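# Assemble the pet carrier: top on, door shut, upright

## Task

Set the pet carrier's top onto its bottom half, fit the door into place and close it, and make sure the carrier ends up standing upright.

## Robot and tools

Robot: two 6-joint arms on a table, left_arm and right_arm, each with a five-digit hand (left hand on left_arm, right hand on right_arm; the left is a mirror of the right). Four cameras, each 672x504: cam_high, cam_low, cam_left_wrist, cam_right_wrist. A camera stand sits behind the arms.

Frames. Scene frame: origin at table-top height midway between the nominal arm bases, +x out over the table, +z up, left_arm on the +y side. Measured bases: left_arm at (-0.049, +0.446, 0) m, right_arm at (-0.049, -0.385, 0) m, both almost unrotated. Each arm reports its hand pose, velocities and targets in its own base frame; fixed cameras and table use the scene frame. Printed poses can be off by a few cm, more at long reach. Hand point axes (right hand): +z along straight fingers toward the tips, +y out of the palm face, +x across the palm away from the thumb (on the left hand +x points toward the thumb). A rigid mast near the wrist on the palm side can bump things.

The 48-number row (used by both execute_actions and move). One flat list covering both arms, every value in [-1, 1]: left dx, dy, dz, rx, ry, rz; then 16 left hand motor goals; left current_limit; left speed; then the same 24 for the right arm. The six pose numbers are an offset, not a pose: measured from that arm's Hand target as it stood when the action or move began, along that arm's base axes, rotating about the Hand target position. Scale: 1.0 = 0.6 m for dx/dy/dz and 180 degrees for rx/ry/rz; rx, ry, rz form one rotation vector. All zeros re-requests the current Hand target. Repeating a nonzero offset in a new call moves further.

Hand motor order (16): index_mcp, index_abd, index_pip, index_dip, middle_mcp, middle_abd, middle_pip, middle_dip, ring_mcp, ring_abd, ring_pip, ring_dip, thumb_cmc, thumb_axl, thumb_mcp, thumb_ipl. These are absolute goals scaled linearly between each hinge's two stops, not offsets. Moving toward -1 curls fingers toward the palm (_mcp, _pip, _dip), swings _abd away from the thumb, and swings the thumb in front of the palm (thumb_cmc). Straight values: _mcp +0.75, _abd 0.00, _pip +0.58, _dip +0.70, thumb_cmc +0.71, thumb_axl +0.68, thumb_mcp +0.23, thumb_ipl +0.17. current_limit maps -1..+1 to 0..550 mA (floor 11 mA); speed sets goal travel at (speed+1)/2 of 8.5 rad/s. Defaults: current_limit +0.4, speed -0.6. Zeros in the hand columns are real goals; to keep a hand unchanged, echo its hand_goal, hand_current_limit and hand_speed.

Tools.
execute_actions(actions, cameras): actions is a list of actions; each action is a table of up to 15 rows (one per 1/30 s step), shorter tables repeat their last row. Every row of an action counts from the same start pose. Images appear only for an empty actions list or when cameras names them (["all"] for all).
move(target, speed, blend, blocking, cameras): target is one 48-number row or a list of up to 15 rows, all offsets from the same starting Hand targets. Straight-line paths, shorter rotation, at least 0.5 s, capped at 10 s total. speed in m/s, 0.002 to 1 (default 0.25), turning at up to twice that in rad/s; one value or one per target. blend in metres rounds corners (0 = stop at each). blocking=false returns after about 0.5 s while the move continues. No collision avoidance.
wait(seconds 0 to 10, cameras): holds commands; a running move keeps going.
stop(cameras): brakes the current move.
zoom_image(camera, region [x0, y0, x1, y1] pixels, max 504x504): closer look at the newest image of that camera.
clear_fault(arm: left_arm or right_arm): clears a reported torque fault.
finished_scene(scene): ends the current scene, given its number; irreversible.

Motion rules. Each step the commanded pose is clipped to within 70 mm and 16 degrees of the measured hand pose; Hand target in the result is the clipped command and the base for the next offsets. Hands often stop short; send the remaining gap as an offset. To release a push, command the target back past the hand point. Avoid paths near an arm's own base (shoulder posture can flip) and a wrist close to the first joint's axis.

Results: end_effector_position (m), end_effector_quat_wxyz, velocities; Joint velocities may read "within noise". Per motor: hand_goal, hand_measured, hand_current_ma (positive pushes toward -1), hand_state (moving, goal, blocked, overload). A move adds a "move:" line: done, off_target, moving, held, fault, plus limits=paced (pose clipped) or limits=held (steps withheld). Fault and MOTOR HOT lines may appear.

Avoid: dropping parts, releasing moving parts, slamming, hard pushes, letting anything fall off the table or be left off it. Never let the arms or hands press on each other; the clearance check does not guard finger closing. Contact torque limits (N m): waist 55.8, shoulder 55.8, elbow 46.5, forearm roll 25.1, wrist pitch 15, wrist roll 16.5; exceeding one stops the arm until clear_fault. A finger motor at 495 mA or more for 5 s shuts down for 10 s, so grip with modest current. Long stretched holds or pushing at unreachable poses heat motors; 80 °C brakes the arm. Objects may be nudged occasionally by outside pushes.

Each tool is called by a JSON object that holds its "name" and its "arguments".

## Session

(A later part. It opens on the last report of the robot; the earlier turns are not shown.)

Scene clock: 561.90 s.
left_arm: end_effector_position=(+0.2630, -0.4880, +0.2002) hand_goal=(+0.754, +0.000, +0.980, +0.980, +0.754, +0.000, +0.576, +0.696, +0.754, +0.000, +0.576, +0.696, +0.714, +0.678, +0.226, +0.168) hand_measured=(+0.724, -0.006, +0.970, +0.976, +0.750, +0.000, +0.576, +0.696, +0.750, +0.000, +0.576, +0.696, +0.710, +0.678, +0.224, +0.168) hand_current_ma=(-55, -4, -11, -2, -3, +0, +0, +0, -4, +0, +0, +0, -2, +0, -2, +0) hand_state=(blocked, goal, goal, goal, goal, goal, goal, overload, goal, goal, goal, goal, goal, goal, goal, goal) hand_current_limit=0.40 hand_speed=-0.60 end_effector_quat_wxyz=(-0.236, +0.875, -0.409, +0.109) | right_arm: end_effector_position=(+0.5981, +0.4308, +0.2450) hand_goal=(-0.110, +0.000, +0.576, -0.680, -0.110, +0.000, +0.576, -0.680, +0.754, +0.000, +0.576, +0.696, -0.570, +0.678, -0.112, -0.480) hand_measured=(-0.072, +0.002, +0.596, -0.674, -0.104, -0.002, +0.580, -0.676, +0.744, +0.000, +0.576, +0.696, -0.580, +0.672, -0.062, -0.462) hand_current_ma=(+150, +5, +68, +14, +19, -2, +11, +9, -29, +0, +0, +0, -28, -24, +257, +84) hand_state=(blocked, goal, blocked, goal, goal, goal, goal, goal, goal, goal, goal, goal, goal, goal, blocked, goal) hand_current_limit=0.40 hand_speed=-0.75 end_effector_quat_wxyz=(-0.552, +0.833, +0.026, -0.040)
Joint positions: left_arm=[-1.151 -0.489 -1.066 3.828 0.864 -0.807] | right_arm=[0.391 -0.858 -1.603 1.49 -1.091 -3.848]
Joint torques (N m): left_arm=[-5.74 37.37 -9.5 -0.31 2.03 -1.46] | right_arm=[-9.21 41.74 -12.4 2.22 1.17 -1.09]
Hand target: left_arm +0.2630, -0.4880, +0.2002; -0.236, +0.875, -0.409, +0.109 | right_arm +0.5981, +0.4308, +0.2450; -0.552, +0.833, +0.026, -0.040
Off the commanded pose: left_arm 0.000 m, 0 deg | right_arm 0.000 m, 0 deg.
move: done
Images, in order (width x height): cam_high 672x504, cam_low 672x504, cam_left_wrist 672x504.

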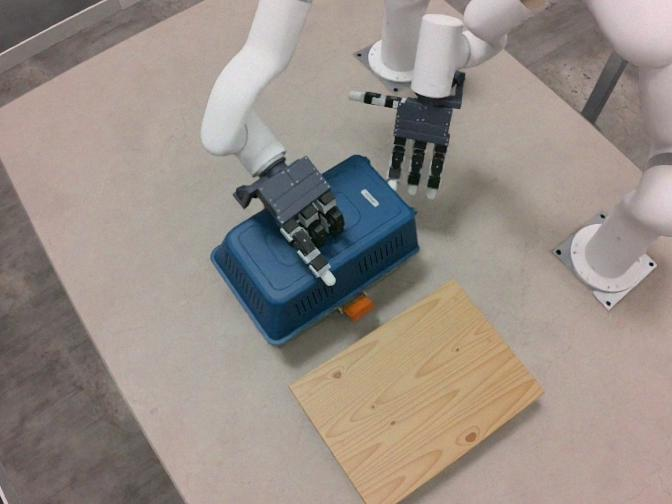

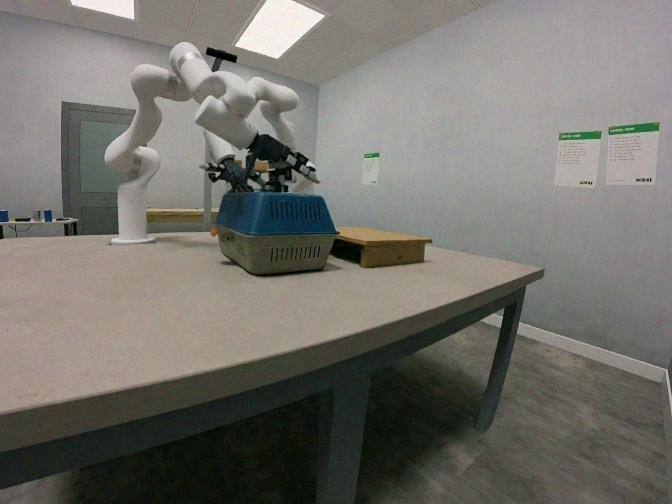

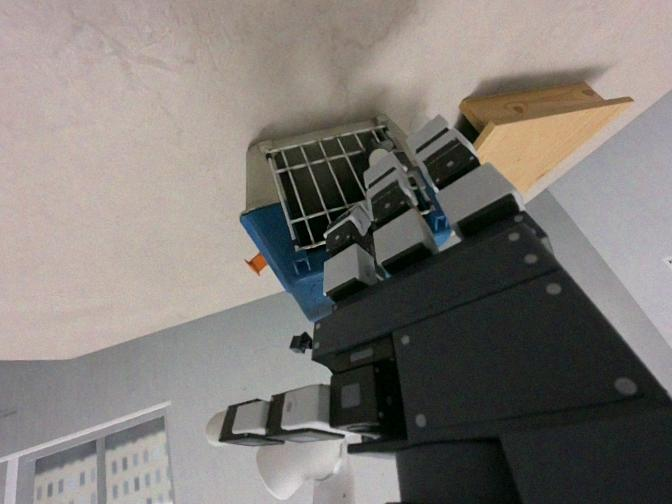

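{"name": "move", "arguments": {"target": [0,0,0,0,0,0,0.753,0,0.98,0.98,0.754,0,0.576,0.696,0.754,0,0.576,0.696,0.714,0.678,0.226,0.168,0.4,-0.6,0,0,-0.0023,0,0,0,-0.11,0,0.576,-0.68,-0.11,0,0.576,-0.68,0.753,0,0.576,0.696,-0.571,0.678,-0.112,-0.481,0.4,-0.75], "speed": 0.02, "cameras": ["cam_left_wrist","cam_high","cam_low"]}}

{"name": "zoom_image", "arguments": {"camera": "cam_left_wrist", "region": [280, 235, 320, 285]}}

{"name": "zoom_image", "arguments": {"camera": "cam_left_wrist", "region": [420, 200, 465, 250]}}

{"name": "zoom_image", "arguments": {"camera": "cam_low", "region": [205, 175, 345, 285]}}

Scene clock: 565.93 s.
left_arm: end_effector_position=(+0.2630, -0.4880, +0.2002) hand_goal=(+0.754, +0.000, +0.980, +0.980, +0.754, +0.000, +0.576, +0.696, +0.754, +0.000, +0.576, +0.696, +0.714, +0.678, +0.226, +0.168) hand_measured=(+0.724, -0.006, +0.970, +0.976, +0.750, +0.000, +0.576, +0.696, +0.750, +0.000, +0.576, +0.696, +0.710, +0.678, +0.224, +0.168) hand_current_ma=(-55, -4, -11, -2, -3, +0, +0, +0, -4, +0, +0, +0, -2, +0, -2, +0) hand_state=(blocked, goal, goal, goal, goal, goal, goal, overload, goal, goal, goal, goal, goal, goal, goal, goal) hand_current_limit=0.40 hand_speed=-0.60 end_effector_quat_wxyz=(-0.236, +0.875, -0.409, +0.109) | right_arm: end_effector_position=(+0.5981, +0.4308, +0.2436) hand_goal=(-0.110, +0.000, +0.576, -0.680, -0.110, +0.000, +0.576, -0.680, +0.754, +0.000, +0.576, +0.696, -0.570, +0.678, -0.112, -0.480) hand_measured=(-0.070, +0.002, +0.596, -0.676, -0.102, -0.002, +0.580, -0.676, +0.744, +0.000, +0.576, +0.696, -0.578, +0.672, -0.062, -0.476) hand_current_ma=(+161, +5, +68, +9, +27, -2, +11, +9, -29, +0, +0, +0, -25, -24, +257, +11) hand_state=(blocked, goal, blocked, goal, goal, goal, goal, goal, goal, goal, goal, goal, goal, goal, blocked, goal) hand_current_limit=0.40 hand_speed=-0.75 end_effector_quat_wxyz=(-0.552, +0.833, +0.026, -0.040)
Joint positions: left_arm=[-1.151 -0.489 -1.066 3.828 0.864 -0.807] | right_arm=[0.391 -0.859 -1.603 1.491 -1.091 -3.85]
Joint torques (N m): left_arm=[-6.13 37.04 -11.12 0.29 1.78 -1.47] | right_arm=[-8.14 38.3 -10.84 2.31 1.48 -0.97]
Hand target: left_arm +0.2630, -0.4880, +0.2002; -0.236, +0.875, -0.409, +0.109 | right_arm +0.5981, +0.4308, +0.2436; -0.552, +0.833, +0.026, -0.040
Off the commanded pose: left_arm 0.000 m, 0 deg | right_arm 0.000 m, 0 deg.
move: done
Images, in order (width x height): cam_high 672x504, cam_low 672x504, cam_left_wrist 672x504.

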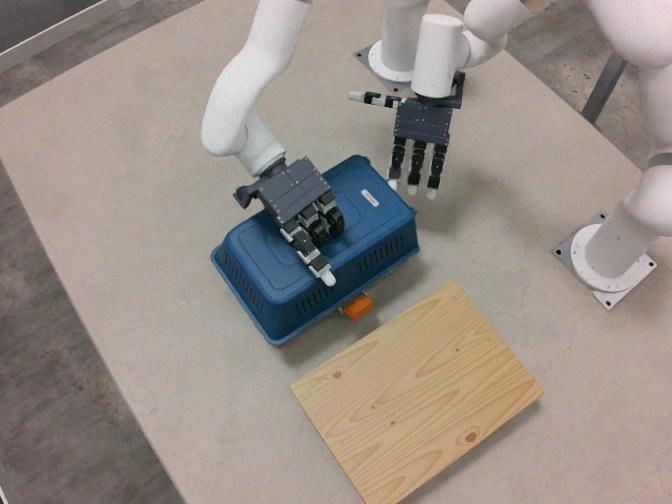

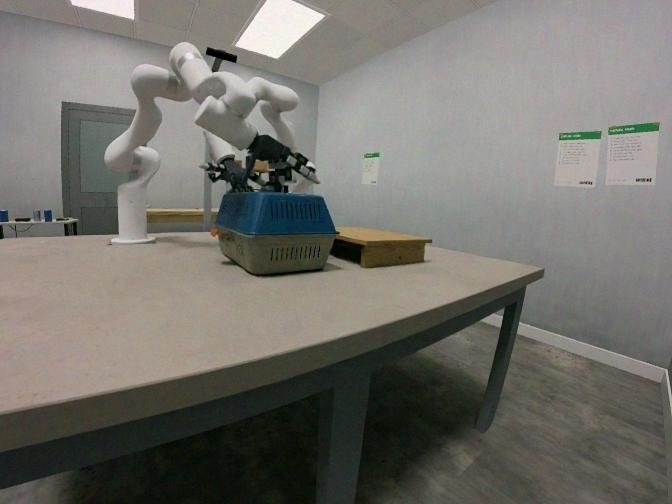

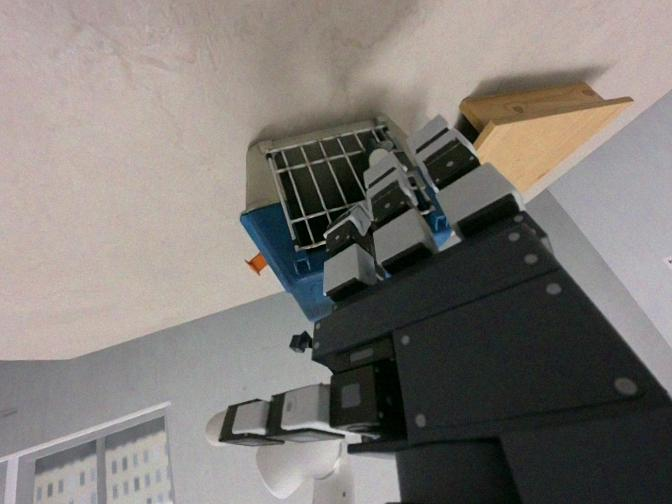

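Scaled by 10.080 from the camera's 672x504 image, which has a finer 960x720 frame.

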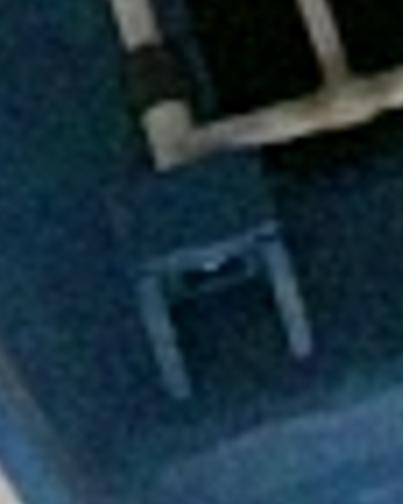

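Scaled by 10.080 from the camera's 672x504 image, which has a finer 960x720 frame.

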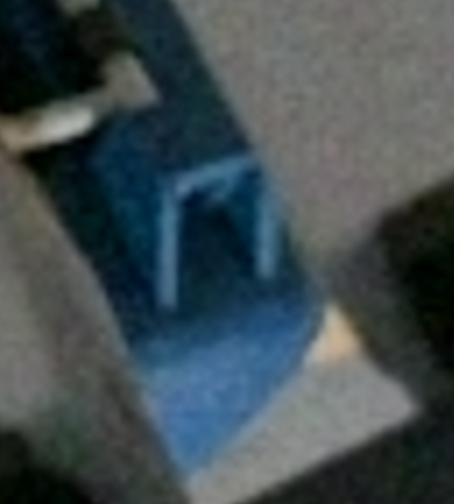

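Scaled by 3.600 from the camera's 672x504 image, which has a finer 960x720 frame.

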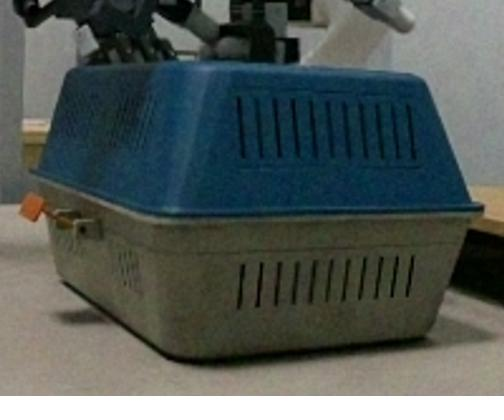

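{"name": "move", "arguments": {"target": [[-0.05,0,0,0,0,0,0.753,0,0.98,0.98,0.754,0,0.576,0.696,0.754,0,0.576,0.696,0.714,0.678,0.226,0.168,0.4,-0.6,0,0,0,0,0,0,-0.11,0,0.576,-0.68,-0.11,0,0.576,-0.68,0.753,0,0.576,0.696,-0.571,0.678,-0.112,-0.481,0.4,-0.75],[-0.1032,0.09,0,0,0,0,0.753,0,0.98,0.98,0.754,0,0.576,0.696,0.754,0,0.576,0.696,0.714,0.678,0.226,0.168,0.4,-0.6,0,0,0,0,0,0,-0.11,0,0.576,-0.68,-0.11,0,0.576,-0.68,0.753,0,0.576,0.696,-0.571,0.678,-0.112,-0.481,0.4,-0.75],[-0.1362,0.165,0,0,0,0,0.753,0,0.98,0.98,0.754,0,0.576,0.696,0.754,0,0.576,0.696,0.714,0.678,0.226,0.168,0.4,-0.6,0,0,0,0,0,0,-0.11,0,0.576,-0.68,-0.11,0,0.576,-0.68,0.753,0,0.576,0.696,-0.571,0.678,-0.112,-0.481,0.4,-0.75],[-0.1602,0.27,0.05,0,0,0,0.754,0,0.576,0.696,0.754,0,0.576,0.696,0.754,0,0.576,0.696,0.714,0.678,0.226,0.168,0.4,-0.6,0,0,0,0,0,0,-0.11,0,0.576,-0.68,-0.11,0,0.576,-0.68,0.753,0,0.576,0.696,-0.571,0.678,-0.112,-0.481,0.4,-0.75]], "speed": [0.03,0.12,0.15,0.15], "blend": [0,0.01,0.01,0], "cameras": ["cam_left_wrist","cam_high"]}}

{"name": "zoom_image", "arguments": {"camera": "cam_left_wrist", "region": [120, 140, 360, 380]}}

Scene clock: 577.03 s.
left_arm: end_effector_position=(+0.1669, -0.3260, +0.2302) hand_goal=(+0.754, +0.000, +0.576, +0.696, +0.754, +0.000, +0.576, +0.696, +0.754, +0.000, +0.576, +0.696, +0.714, +0.678, +0.226, +0.168) hand_measured=(+0.736, -0.004, +0.578, +0.698, +0.750, +0.000, +0.576, +0.696, +0.750, +0.000, +0.576, +0.696, +0.710, +0.678, +0.224, +0.168) hand_current_ma=(-24, -2, +0, +1, -3, +0, +0, +0, -4, +0, +0, +0, -2, +0, -2, +0) hand_state=(goal, goal, goal, goal, goal, goal, goal, overload, goal, goal, goal, goal, goal, goal, goal, goal) hand_current_limit=0.40 hand_speed=-0.60 end_effector_quat_wxyz=(-0.236, +0.875, -0.409, +0.109) | right_arm: end_effector_position=(+0.5981, +0.4308, +0.2436) hand_goal=(-0.110, +0.000, +0.576, -0.680, -0.110, +0.000, +0.576, -0.680, +0.754, +0.000, +0.576, +0.696, -0.570, +0.678, -0.112, -0.480) hand_measured=(-0.068, +0.002, +0.596, -0.676, -0.102, -0.002, +0.580, -0.676, +0.744, +0.000, +0.576, +0.696, -0.578, +0.672, -0.062, -0.478) hand_current_ma=(+162, +5, +68, +9, +28, -2, +11, +9, -29, +0, +0, +0, -25, -24, +257, +10) hand_state=(blocked, goal, blocked, goal, goal, goal, goal, goal, goal, goal, goal, goal, goal, goal, blocked, goal) hand_current_limit=0.40 hand_speed=-0.75 end_effector_quat_wxyz=(-0.552, +0.833, +0.026, -0.040)
Joint positions: left_arm=[-1.213 -0.024 -0.557 3.822 0.85 -0.877] | right_arm=[0.391 -0.859 -1.603 1.491 -1.091 -3.85]
Joint torques (N m): left_arm=[6.59 23.58 -6.87 -1.06 2.56 1.03] | right_arm=[2.32 38.98 -11.14 2.16 1.35 -1.14]
Hand target: left_arm +0.1669, -0.3260, +0.2302; -0.236, +0.875, -0.409, +0.109 | right_arm +0.5981, +0.4308, +0.2436; -0.552, +0.833, +0.026, -0.040
Off the commanded pose: left_arm 0.000 m, 0 deg | right_arm 0.000 m, 0 deg.
move: done
Images, in order (width x height): cam_high 672x504, cam_left_wrist 672x504.

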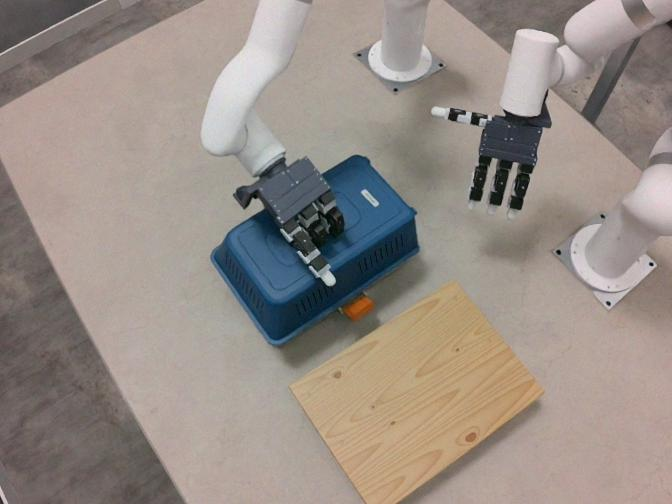

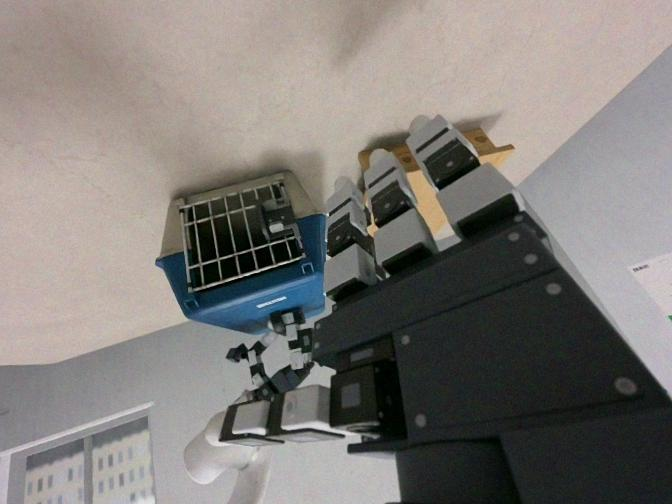

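Scaled by 2.100 from the camera's 672x504 image, which has a finer 960x720 frame.

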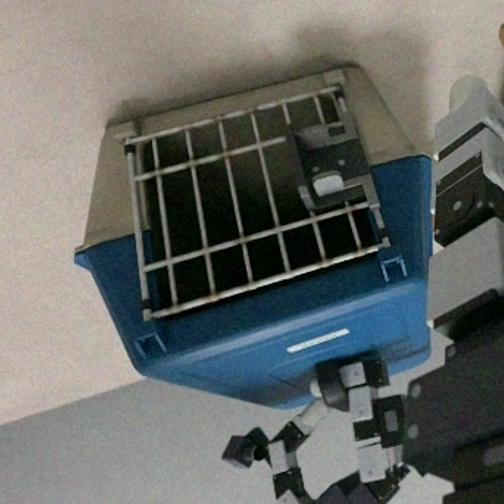

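{"name": "move", "arguments": {"target": [[0,0,0,0,0,0,0.754,0,0.576,0.696,0.754,0,0.576,0.696,0.754,0,0.576,0.696,0.714,0.678,0.226,0.168,0.4,-0.6,0,0,0,0,0,0,-0.06,0,0.59,-0.67,-0.095,0,0.58,-0.67,0.753,0,0.576,0.696,-0.571,0.678,-0.08,-0.47,0.4,-0.8],[0,0,0,0,0,0,0.754,0,0.576,0.696,0.754,0,0.576,0.696,0.754,0,0.576,0.696,0.714,0.678,0.226,0.168,0.4,-0.6,0,0,0,0,0,0,-0.06,0,0.59,-0.67,-0.095,0,0.58,-0.67,0.753,0,0.576,0.696,-0.571,0.678,0.1,-0.3,0.4,-0.8]], "speed": 0.02, "cameras": ["cam_left_wrist","cam_low","cam_high"]}}

{"name": "zoom_image", "arguments": {"camera": "cam_low", "region": [205, 115, 345, 255]}}

{"name": "zoom_image", "arguments": {"camera": "cam_left_wrist", "region": [120, 140, 360, 440]}}

Scene clock: 584.60 s.
left_arm: end_effector_position=(+0.1669, -0.3260, +0.2302) hand_goal=(+0.754, +0.000, +0.576, +0.696, +0.754, +0.000, +0.576, +0.696, +0.754, +0.000, +0.576, +0.696, +0.714, +0.678, +0.226, +0.168) hand_measured=(+0.736, -0.004, +0.578, +0.698, +0.750, +0.000, +0.576, +0.696, +0.750, +0.000, +0.576, +0.696, +0.710, +0.678, +0.224, +0.168) hand_current_ma=(-24, -2, +0, +1, -3, +0, +0, +0, -4, +0, +0, +0, -2, +0, -2, +0) hand_state=(goal, goal, goal, goal, goal, goal, goal, overload, goal, goal, goal, goal, goal, goal, goal, goal) hand_current_limit=0.40 hand_speed=-0.60 end_effector_quat_wxyz=(-0.236, +0.875, -0.409, +0.109) | right_arm: end_effector_position=(+0.5981, +0.4307, +0.2435) hand_goal=(-0.060, +0.000, +0.590, -0.670, -0.094, +0.000, +0.580, -0.670, +0.754, +0.000, +0.576, +0.696, -0.570, +0.678, +0.100, -0.300) hand_measured=(-0.056, +0.002, +0.594, -0.672, -0.094, -0.002, +0.580, -0.672, +0.744, +0.000, +0.576, +0.696, -0.574, +0.676, +0.098, -0.302) hand_current_ma=(+13, +5, +12, -5, +2, -2, +0, -5, -29, +0, +0, +0, -13, -7, -6, -5) hand_state=(goal, goal, goal, goal, goal, goal, goal, goal, goal, goal, goal, goal, goal, goal, goal, goal) hand_current_limit=0.40 hand_speed=-0.80 end_effector_quat_wxyz=(-0.552, +0.833, +0.026, -0.040)
Joint positions: left_arm=[-1.213 -0.024 -0.557 3.822 0.85 -0.877] | right_arm=[0.391 -0.859 -1.602 1.491 -1.09 -3.851]
Joint torques (N m): left_arm=[6.31 22.67 -7.17 -0.73 2.16 0.43] | right_arm=[10.28 54.69 -16.83 1.88 -0.08 -0.64]
Hand target: left_arm +0.1669, -0.3260, +0.2302; -0.236, +0.875, -0.409, +0.109 | right_arm +0.5981, +0.4308, +0.2436; -0.552, +0.833, +0.026, -0.040
Off the commanded pose: left_arm 0.000 m, 0 deg | right_arm 0.000 m, 0 deg.
move: done
Images, in order (width x height): cam_high 672x504, cam_low 672x504, cam_left_wrist 672x504.

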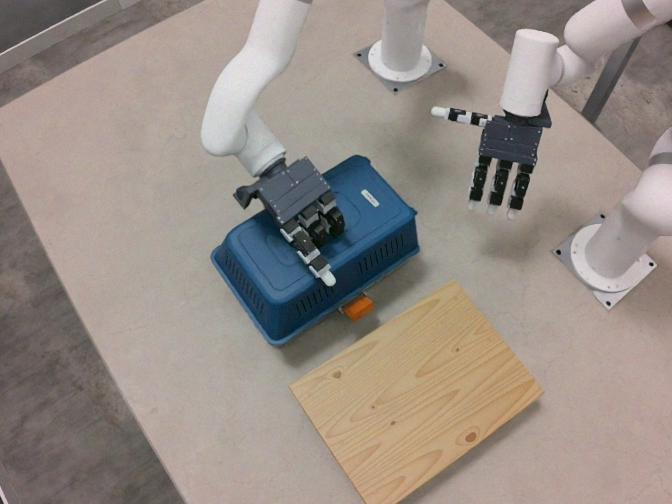

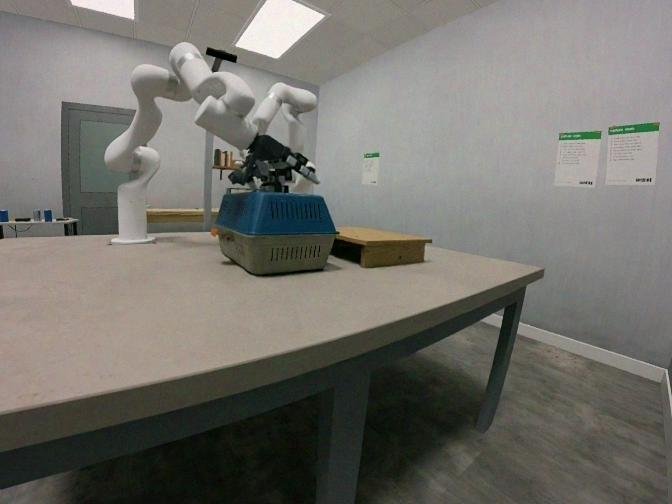

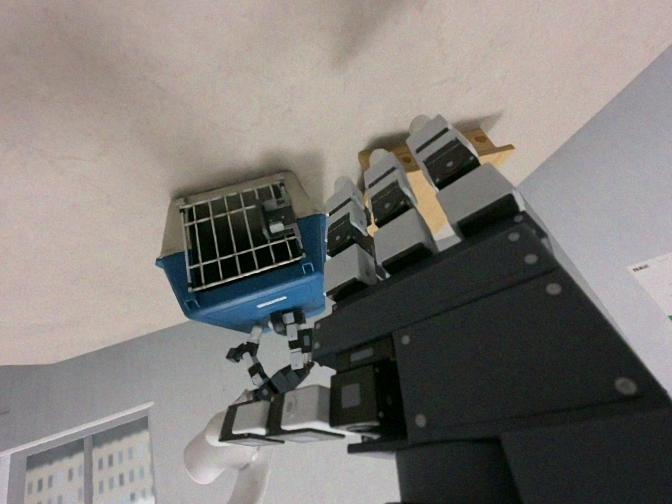

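Scaled by 3.600 from the camera's 672x504 image, which has a finer 960x720 frame.

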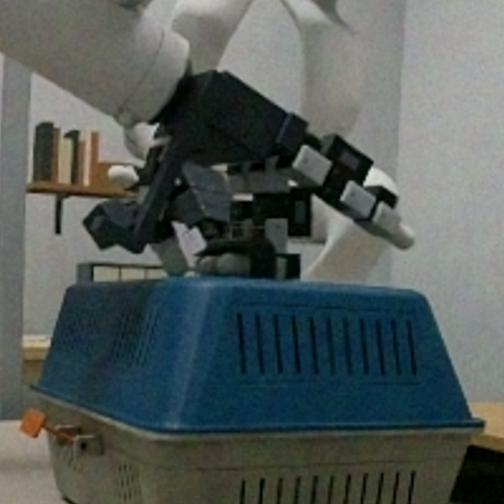

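Scaled by 1.680 from the camera's 672x504 image, which has a finer 960x720 frame.

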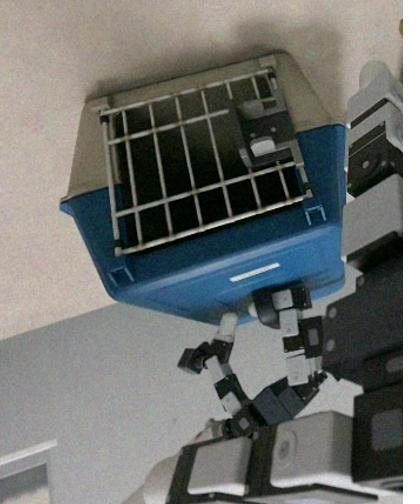

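{"name": "move", "arguments": {"target": [[0,0,0,0,0,0,0.754,0,0.576,0.696,0.754,0,0.576,0.696,0.754,0,0.576,0.696,0.714,0.678,0.226,0.168,0.4,-0.6,0,0,0,0,0,0,-0.06,0,0.59,-0.67,-0.095,0,0.58,-0.67,0.753,0,0.576,0.696,-0.571,0.678,0.3,0.1,0.4,-0.8],[0,0,0,0,0,0,0.754,0,0.576,0.696,0.754,0,0.576,0.696,0.754,0,0.576,0.696,0.714,0.678,0.226,0.168,0.4,-0.6,0,0,0,0,0,0,-0.06,0,0.59,-0.67,-0.095,0,0.58,-0.67,0.753,0,0.576,0.696,0.714,0.678,0.226,0.168,0.4,-0.8]], "speed": 0.02, "cameras": ["cam_left_wrist","cam_low","cam_high"]}}

{"name": "zoom_image", "arguments": {"camera": "cam_low", "region": [205, 115, 345, 255]}}

{"name": "zoom_image", "arguments": {"camera": "cam_left_wrist", "region": [120, 140, 360, 440]}}

Scene clock: 593.50 s.
left_arm: end_effector_position=(+0.1669, -0.3260, +0.2302) hand_goal=(+0.754, +0.000, +0.576, +0.696, +0.754, +0.000, +0.576, +0.696, +0.754, +0.000, +0.576, +0.696, +0.714, +0.678, +0.226, +0.168) hand_measured=(+0.736, -0.004, +0.578, +0.698, +0.750, +0.000, +0.576, +0.696, +0.750, +0.000, +0.576, +0.696, +0.710, +0.678, +0.224, +0.168) hand_current_ma=(-24, -2, +0, +1, -3, +0, +0, +0, -4, +0, +0, +0, -2, +0, -2, +0) hand_state=(goal, goal, goal, goal, goal, goal, goal, overload, goal, goal, goal, goal, goal, goal, goal, goal) hand_current_limit=0.40 hand_speed=-0.60 end_effector_quat_wxyz=(-0.236, +0.875, -0.409, +0.109) | right_arm: end_effector_position=(+0.5981, +0.4308, +0.2436) hand_goal=(-0.060, +0.000, +0.590, -0.670, -0.094, +0.000, +0.580, -0.670, +0.754, +0.000, +0.576, +0.696, +0.714, +0.678, +0.226, +0.168) hand_measured=(-0.058, +0.002, +0.594, -0.672, -0.094, -0.002, +0.580, -0.672, +0.744, +0.000, +0.576, +0.696, -0.566, +0.670, +0.158, -0.238) hand_current_ma=(+3, +5, +8, -5, +2, -2, +0, -5, -29, +0, +0, +0, -385, -32, -364, -385) hand_state=(goal, goal, goal, goal, goal, goal, goal, goal, goal, goal, goal, goal, blocked, goal, blocked, blocked) hand_current_limit=0.40 hand_speed=-0.80 end_effector_quat_wxyz=(-0.552, +0.833, +0.026, -0.040)
Joint positions: left_arm=[-1.213 -0.024 -0.557 3.822 0.85 -0.877] | right_arm=[0.391 -0.859 -1.603 1.491 -1.091 -3.85]
Joint torques (N m): left_arm=[6.59 23.57 -7.13 -1.03 1.83 -0.2] | right_arm=[10.32 64.14 -16.77 1.86 -1.34 0.84]
Hand target: left_arm +0.1669, -0.3260, +0.2302; -0.236, +0.875, -0.409, +0.109 | right_arm +0.5981, +0.4308, +0.2436; -0.552, +0.833, +0.026, -0.040
Off the commanded pose: left_arm 0.000 m, 0 deg | right_arm 0.000 m, 0 deg.
move: done
Images, in order (width x height): cam_high 672x504, cam_low 672x504, cam_left_wrist 672x504.

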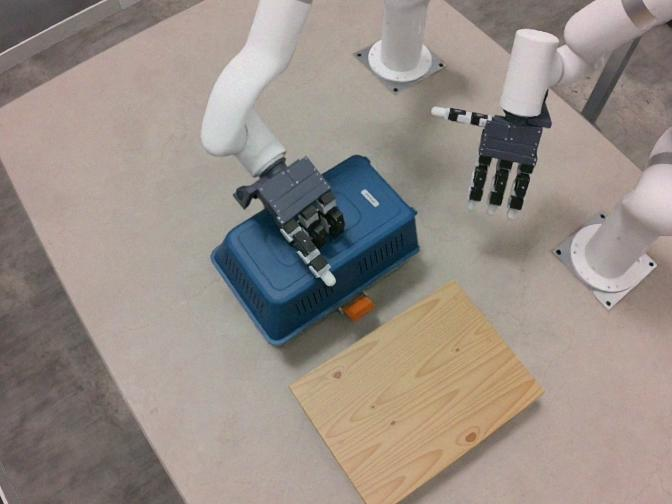

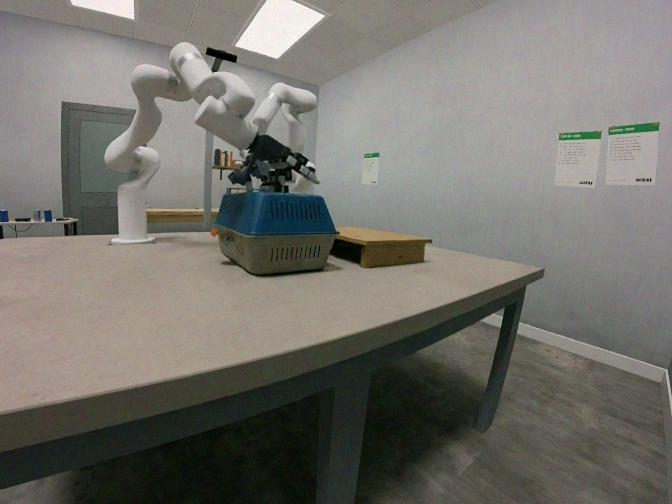

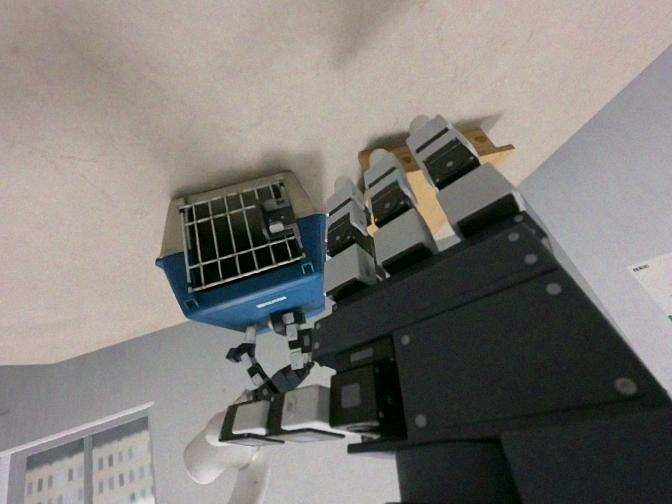

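Scaled by 3.600 from the camera's 672x504 image, which has a finer 960x720 frame.

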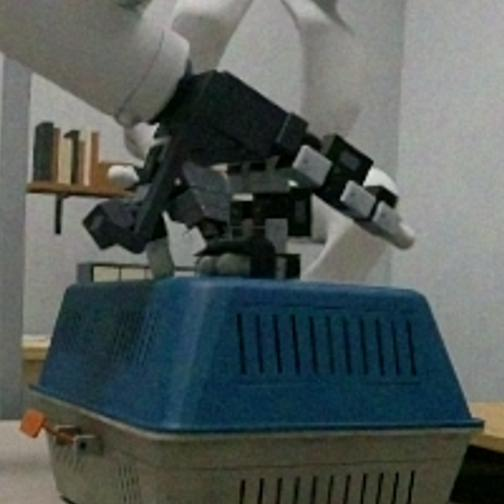

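Scaled by 1.680 from the camera's 672x504 image, which has a finer 960x720 frame.

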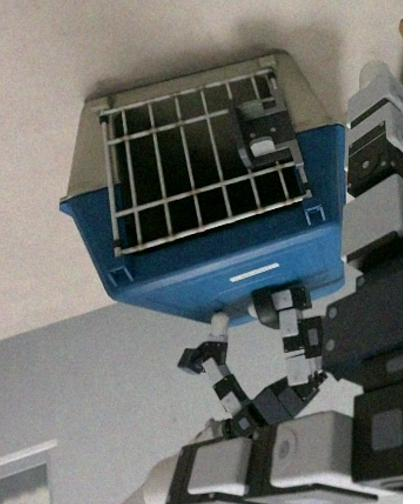

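{"name": "move", "arguments": {"target": [0,0,0,0,0,0,0.754,0,0.576,0.696,0.754,0,0.576,0.696,0.754,0,0.576,0.696,0.714,0.678,0.226,0.168,0.4,-0.6,0,0,0,0,0,0,-0.06,0,0.59,-0.67,-0.095,0,0.58,-0.67,0.753,0,0.576,0.696,-0.571,0.678,0.1,-0.3,0.4,-0.7], "speed": 0.02}}

{"name": "move", "arguments": {"target": [0,0,0,0,0,0,0.754,0,0.576,0.696,0.754,0,0.576,0.696,0.754,0,0.576,0.696,0.714,0.678,0.226,0.168,0.4,-0.6,0,0.0042,0.0008,-0.0139,0,0,-0.06,0,0.59,-0.67,-0.095,0,0.58,-0.67,0.753,0,0.576,0.696,-0.571,0.678,0.1,-0.3,0.4,-0.7], "speed": 0.02, "cameras": ["cam_left_wrist","cam_low","cam_high"]}}

{"name": "zoom_image", "arguments": {"camera": "cam_low", "region": [205, 115, 345, 255]}}

{"name": "zoom_image", "arguments": {"camera": "cam_left_wrist", "region": [120, 140, 360, 440]}}

Scene clock: 603.97 s.
left_arm: end_effector_position=(+0.1669, -0.3260, +0.2302) hand_goal=(+0.754, +0.000, +0.576, +0.696, +0.754, +0.000, +0.576, +0.696, +0.754, +0.000, +0.576, +0.696, +0.714, +0.678, +0.226, +0.168) hand_measured=(+0.736, -0.004, +0.578, +0.698, +0.750, +0.000, +0.576, +0.696, +0.750, +0.000, +0.576, +0.696, +0.710, +0.678, +0.224, +0.168) hand_current_ma=(-24, -2, +0, +1, -3, +0, +0, +0, -4, +0, +0, +0, -2, +0, -2, +0) hand_state=(goal, goal, goal, goal, goal, goal, goal, overload, goal, goal, goal, goal, goal, goal, goal, goal) hand_current_limit=0.40 hand_speed=-0.60 end_effector_quat_wxyz=(-0.236, +0.875, -0.409, +0.109) | right_arm: end_effector_position=(+0.5981, +0.4308, +0.2436) hand_goal=(-0.060, +0.000, +0.590, -0.670, -0.094, +0.000, +0.580, -0.670, +0.754, +0.000, +0.576, +0.696, -0.570, +0.678, +0.100, -0.300) hand_measured=(-0.058, +0.002, +0.594, -0.672, -0.094, -0.002, +0.580, -0.672, +0.744, +0.000, +0.576, +0.696, -0.574, +0.676, +0.102, -0.296) hand_current_ma=(+3, +5, +8, -5, +2, -2, +0, -5, -29, +0, +0, +0, -9, -7, +6, +11) hand_state=(goal, goal, goal, goal, goal, goal, goal, goal, goal, goal, goal, goal, goal, goal, goal, goal) hand_current_limit=0.40 hand_speed=-0.70 end_effector_quat_wxyz=(-0.552, +0.833, +0.026, -0.040)
Joint positions: left_arm=[-1.213 -0.024 -0.557 3.822 0.85 -0.877] | right_arm=[0.391 -0.859 -1.602 1.491 -1.091 -3.85]
Joint torques (N m): left_arm=[5.98 23.33 -7.34 -0.8 1.63 -1.03] | right_arm=[11.9 63.13 -15.94 1.02 0.85 0.85]
Hand target: left_arm +0.1669, -0.3260, +0.2302; -0.236, +0.875, -0.409, +0.109 | right_arm +0.5981, +0.4308, +0.2436; -0.552, +0.833, +0.026, -0.040
Off the commanded pose: left_arm 0.000 m, 0 deg | right_arm 0.000 m, 0 deg.
move: done

Scene clock: 605.30 s.
left_arm: end_effector_position=(+0.1669, -0.3260, +0.2302) hand_goal=(+0.754, +0.000, +0.576, +0.696, +0.754, +0.000, +0.576, +0.696, +0.754, +0.000, +0.576, +0.696, +0.714, +0.678, +0.226, +0.168) hand_measured=(+0.736, -0.004, +0.578, +0.698, +0.750, +0.000, +0.576, +0.696, +0.750, +0.000, +0.576, +0.696, +0.710, +0.678, +0.224, +0.168) hand_current_ma=(-24, -2, +0, +1, -3, +0, +0, +0, -4, +0, +0, +0, -2, +0, -2, +0) hand_state=(goal, goal, goal, goal, goal, goal, goal, overload, goal, goal, goal, goal, goal, goal, goal, goal) hand_current_limit=0.40 hand_speed=-0.60 end_effector_quat_wxyz=(-0.236, +0.875, -0.409, +0.109) | right_arm: end_effector_position=(+0.5981, +0.4333, +0.2441) hand_goal=(-0.060, +0.000, +0.590, -0.670, -0.094, +0.000, +0.580, -0.670, +0.754, +0.000, +0.576, +0.696, -0.570, +0.678, +0.100, -0.300) hand_measured=(-0.060, +0.002, +0.592, -0.672, -0.094, -0.002, +0.580, -0.672, +0.744, +0.000, +0.576, +0.696, -0.574, +0.676, +0.102, -0.296) hand_current_ma=(+1, +5, +6, -5, +2, -2, +0, -5, -29, +0, +0, +0, -9, -7, +5, +11) hand_state=(goal, goal, goal, goal, goal, goal, goal, goal, goal, goal, goal, goal, goal, goal, goal, goal) hand_current_limit=0.40 hand_speed=-0.70 end_effector_quat_wxyz=(-0.533, +0.845, +0.025, -0.041)
Joint positions: left_arm=[-1.213 -0.024 -0.557 3.822 0.85 -0.877] | right_arm=[0.404 -0.859 -1.621 1.452 -1.056 -3.806]
Joint torques (N m): left_arm=[5.38 22.47 -7.14 -0.32 1.51 -1.27] | right_arm=[12.91 70.61 -22.66 -1.41 1.11 1.13]
Hand target: left_arm +0.1669, -0.3260, +0.2302; -0.236, +0.875, -0.409, +0.109 | right_arm +0.5981, +0.4333, +0.2441; -0.533, +0.845, +0.025, -0.041
Off the commanded pose: left_arm 0.000 m, 0 deg | right_arm 0.000 m, 0 deg.
move: done
Images, in order (width x height): cam_high 672x504, cam_low 672x504, cam_left_wrist 672x504.

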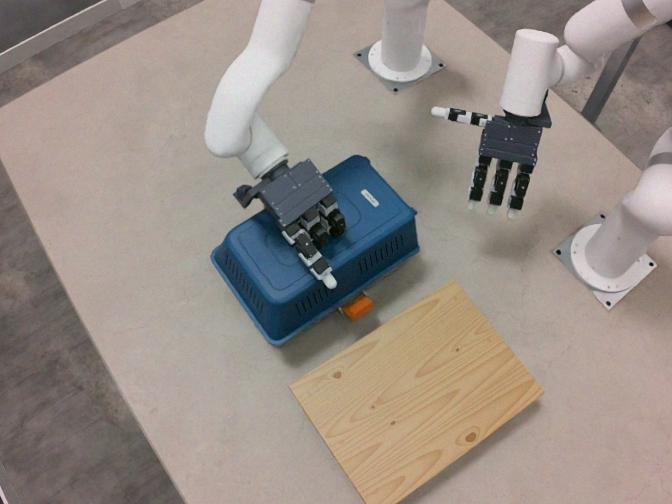

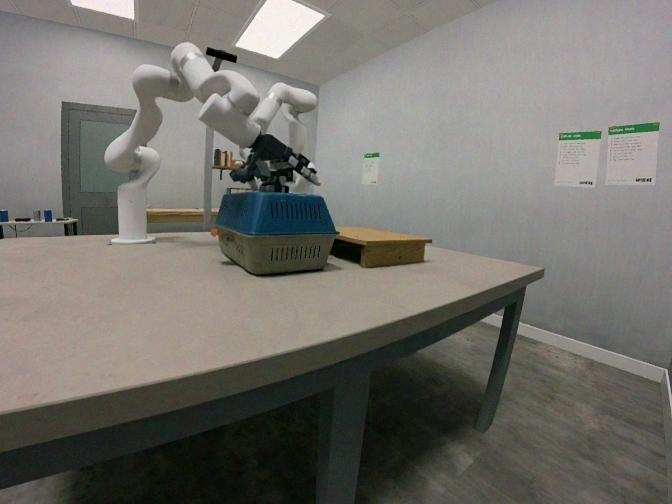

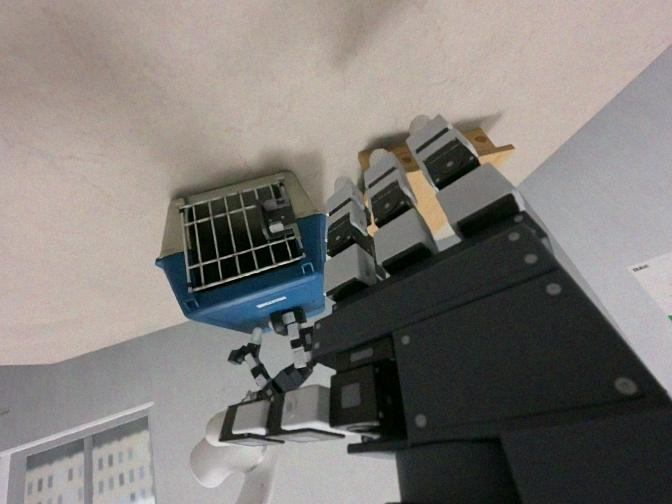

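Scaled by 3.600 from the camera's 672x504 image, which has a finer 960x720 frame.

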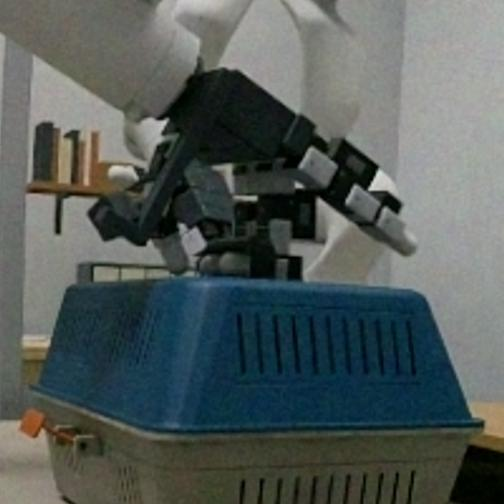

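Scaled by 1.680 from the camera's 672x504 image, which has a finer 960x720 frame.

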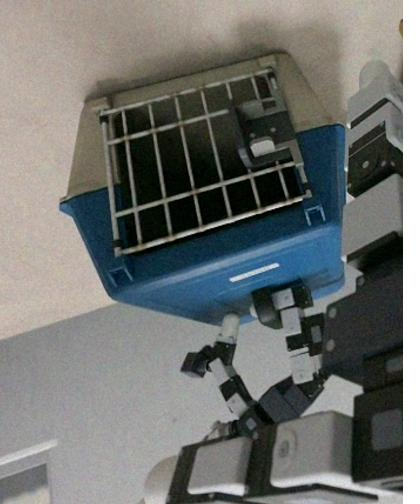

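{"name": "move", "arguments": {"target": [0,0,0,0,0,0,0.754,0,0.576,0.696,0.754,0,0.576,0.696,0.754,0,0.576,0.696,0.714,0.678,0.226,0.168,0.4,-0.6,0,0,0,0,0,0,-0.06,0,0.59,-0.67,-0.095,0,0.58,-0.67,0.753,0,0.576,0.696,-0.571,0.678,0.3,0.1,0.0,-0.8], "speed": 0.02, "cameras": ["cam_low"]}}

{"name": "zoom_image", "arguments": {"camera": "cam_low", "region": [205, 115, 345, 255]}}

Scene clock: 609.70 s.
left_arm: end_effector_position=(+0.1669, -0.3260, +0.2302) hand_goal=(+0.754, +0.000, +0.576, +0.696, +0.754, +0.000, +0.576, +0.696, +0.754, +0.000, +0.576, +0.696, +0.714, +0.678, +0.226, +0.168) hand_measured=(+0.736, -0.004, +0.578, +0.698, +0.750, +0.000, +0.576, +0.696, +0.750, +0.000, +0.576, +0.696, +0.710, +0.678, +0.224, +0.168) hand_current_ma=(-24, -2, +0, +1, -3, +0, +0, +0, -4, +0, +0, +0, -2, +0, -2, +0) hand_state=(goal, goal, goal, goal, goal, goal, goal, overload, goal, goal, goal, goal, goal, goal, goal, goal) hand_current_limit=0.40 hand_speed=-0.60 end_effector_quat_wxyz=(-0.236, +0.875, -0.409, +0.109) | right_arm: end_effector_position=(+0.5981, +0.4333, +0.2441) hand_goal=(-0.060, +0.000, +0.590, -0.670, -0.094, +0.000, +0.580, -0.670, +0.754, +0.000, +0.576, +0.696, -0.570, +0.678, +0.300, +0.100) hand_measured=(-0.060, +0.002, +0.592, -0.672, -0.094, -0.002, +0.580, -0.672, +0.744, +0.000, +0.576, +0.696, -0.574, +0.676, +0.294, +0.096) hand_current_ma=(+1, +5, +6, -5, +2, -2, +0, -5, -29, +0, +0, +0, -9, -7, -18, -11) hand_state=(goal, goal, goal, goal, goal, goal, goal, goal, goal, goal, goal, goal, goal, goal, goal, goal) hand_current_limit=0.00 hand_speed=-0.80 end_effector_quat_wxyz=(-0.533, +0.845, +0.025, -0.041)
Joint positions: left_arm=[-1.213 -0.024 -0.557 3.822 0.85 -0.877] | right_arm=[0.404 -0.859 -1.621 1.452 -1.056 -3.806]
Joint torques (N m): left_arm=[5.94 22.41 -6.9 -0.28 1.16 -1.54] | right_arm=[12.79 52.99 -22.45 -1.57 1.12 0.82]
Hand target: left_arm +0.1669, -0.3260, +0.2302; -0.236, +0.875, -0.409, +0.109 | right_arm +0.5981, +0.4333, +0.2441; -0.533, +0.845, +0.025, -0.041
Off the commanded pose: left_arm 0.000 m, 0 deg | right_arm 0.000 m, 0 deg.
move: done
Images, in order (width x height): cam_low 672x504.

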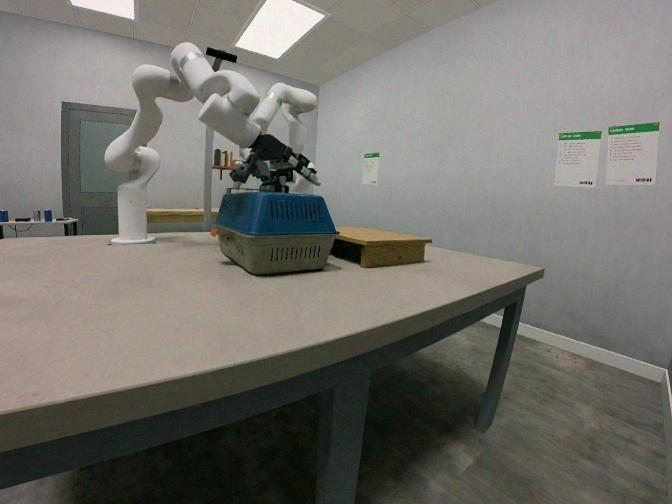

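Scaled by 3.600 from the camera's 672x504 image, which has a finer 960x720 frame.

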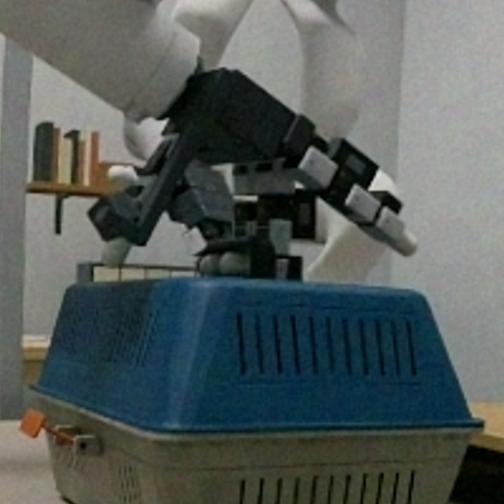

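{"name": "move", "arguments": {"target": [0,0,0,0,0,0,0.754,0,0.576,0.696,0.754,0,0.576,0.696,0.754,0,0.576,0.696,0.714,0.678,0.226,0.168,0.4,-0.6,0,0,0,0,0,0,-0.06,0,0.59,-0.67,-0.095,0,0.58,-0.67,0.753,0,0.576,0.696,0.714,0.678,0.226,0.168,0.2,-0.7], "speed": 0.02, "cameras": ["cam_low","cam_high","cam_left_wrist"]}}

{"name": "zoom_image", "arguments": {"camera": "cam_low", "region": [205, 115, 345, 255]}}

{"name": "zoom_image", "arguments": {"camera": "cam_left_wrist", "region": [120, 140, 360, 440]}}

Scene clock: 616.40 s.
left_arm: end_effector_position=(+0.1669, -0.3260, +0.2302) hand_goal=(+0.754, +0.000, +0.576, +0.696, +0.754, +0.000, +0.576, +0.696, +0.754, +0.000, +0.576, +0.696, +0.714, +0.678, +0.226, +0.168) hand_measured=(+0.736, -0.004, +0.578, +0.698, +0.750, +0.000, +0.576, +0.696, +0.750, +0.000, +0.576, +0.696, +0.710, +0.678, +0.224, +0.168) hand_current_ma=(-24, -2, +0, +1, -3, +0, +0, +0, -4, +0, +0, +0, -2, +0, -2, +0) hand_state=(goal, goal, goal, goal, goal, goal, goal, overload, goal, goal, goal, goal, goal, goal, goal, goal) hand_current_limit=0.40 hand_speed=-0.60 end_effector_quat_wxyz=(-0.236, +0.875, -0.409, +0.109) | right_arm: end_effector_position=(+0.5981, +0.4333, +0.2441) hand_goal=(-0.060, +0.000, +0.590, -0.670, -0.094, +0.000, +0.580, -0.670, +0.754, +0.000, +0.576, +0.696, +0.714, +0.678, +0.226, +0.168) hand_measured=(-0.060, +0.002, +0.592, -0.672, -0.094, -0.002, +0.580, -0.672, +0.744, +0.000, +0.576, +0.696, +0.692, +0.676, +0.226, +0.164) hand_current_ma=(+1, +5, +6, -5, +2, -2, +0, -5, -29, +0, +0, +0, -75, -7, +1, -11) hand_state=(goal, goal, goal, goal, goal, goal, goal, goal, goal, goal, goal, goal, blocked, goal, goal, goal) hand_current_limit=0.20 hand_speed=-0.70 end_effector_quat_wxyz=(-0.533, +0.845, +0.025, -0.041)
Joint positions: left_arm=[-1.213 -0.024 -0.557 3.822 0.85 -0.877] | right_arm=[0.404 -0.859 -1.621 1.452 -1.056 -3.806]
Joint torques (N m): left_arm=[4.64 22.89 -7.51 -0.17 0.62 -1.45] | right_arm=[12.4 54.86 -22.03 -1.5 1.1 0.29]
Hand target: left_arm +0.1669, -0.3260, +0.2302; -0.236, +0.875, -0.409, +0.109 | right_arm +0.5981, +0.4333, +0.2441; -0.533, +0.845, +0.025, -0.041
Off the commanded pose: left_arm 0.000 m, 0 deg | right_arm 0.000 m, 0 deg.
move: done
Images, in order (width x height): cam_high 672x504, cam_low 672x504, cam_left_wrist 672x504.

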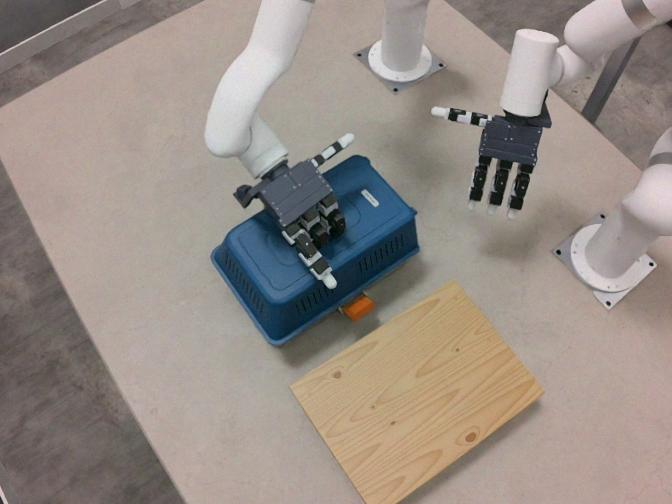

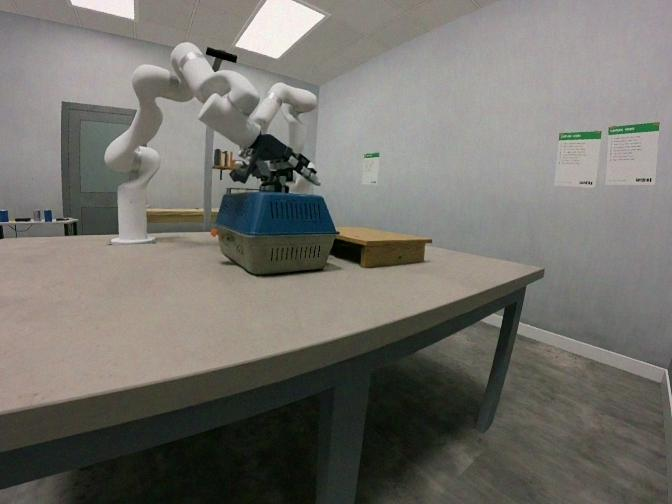

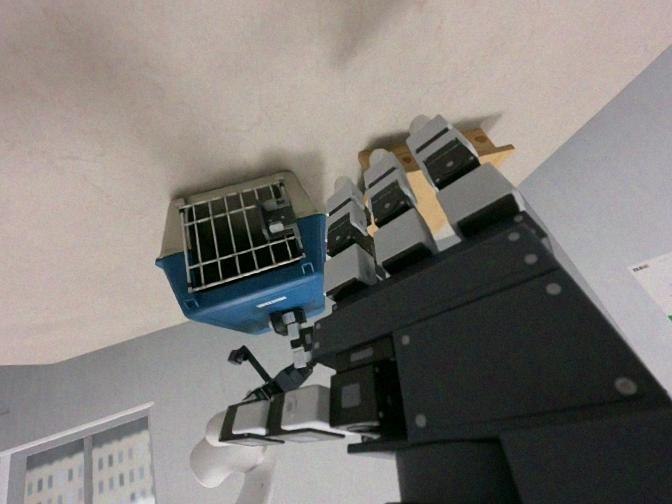

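Scaled by 3.600 from the camera's 672x504 image, which has a finer 960x720 frame.

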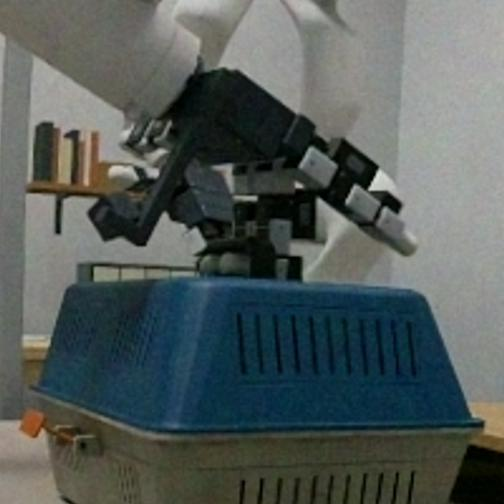

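Scaled by 1.680 from the camera's 672x504 image, which has a finer 960x720 frame.

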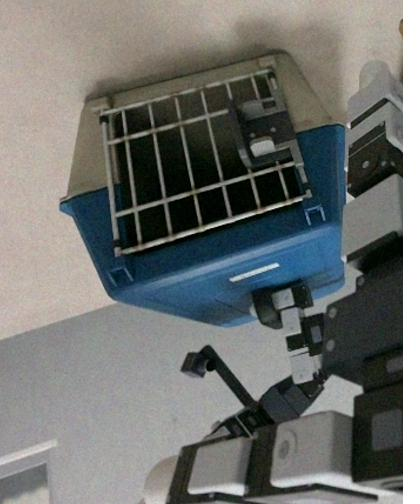

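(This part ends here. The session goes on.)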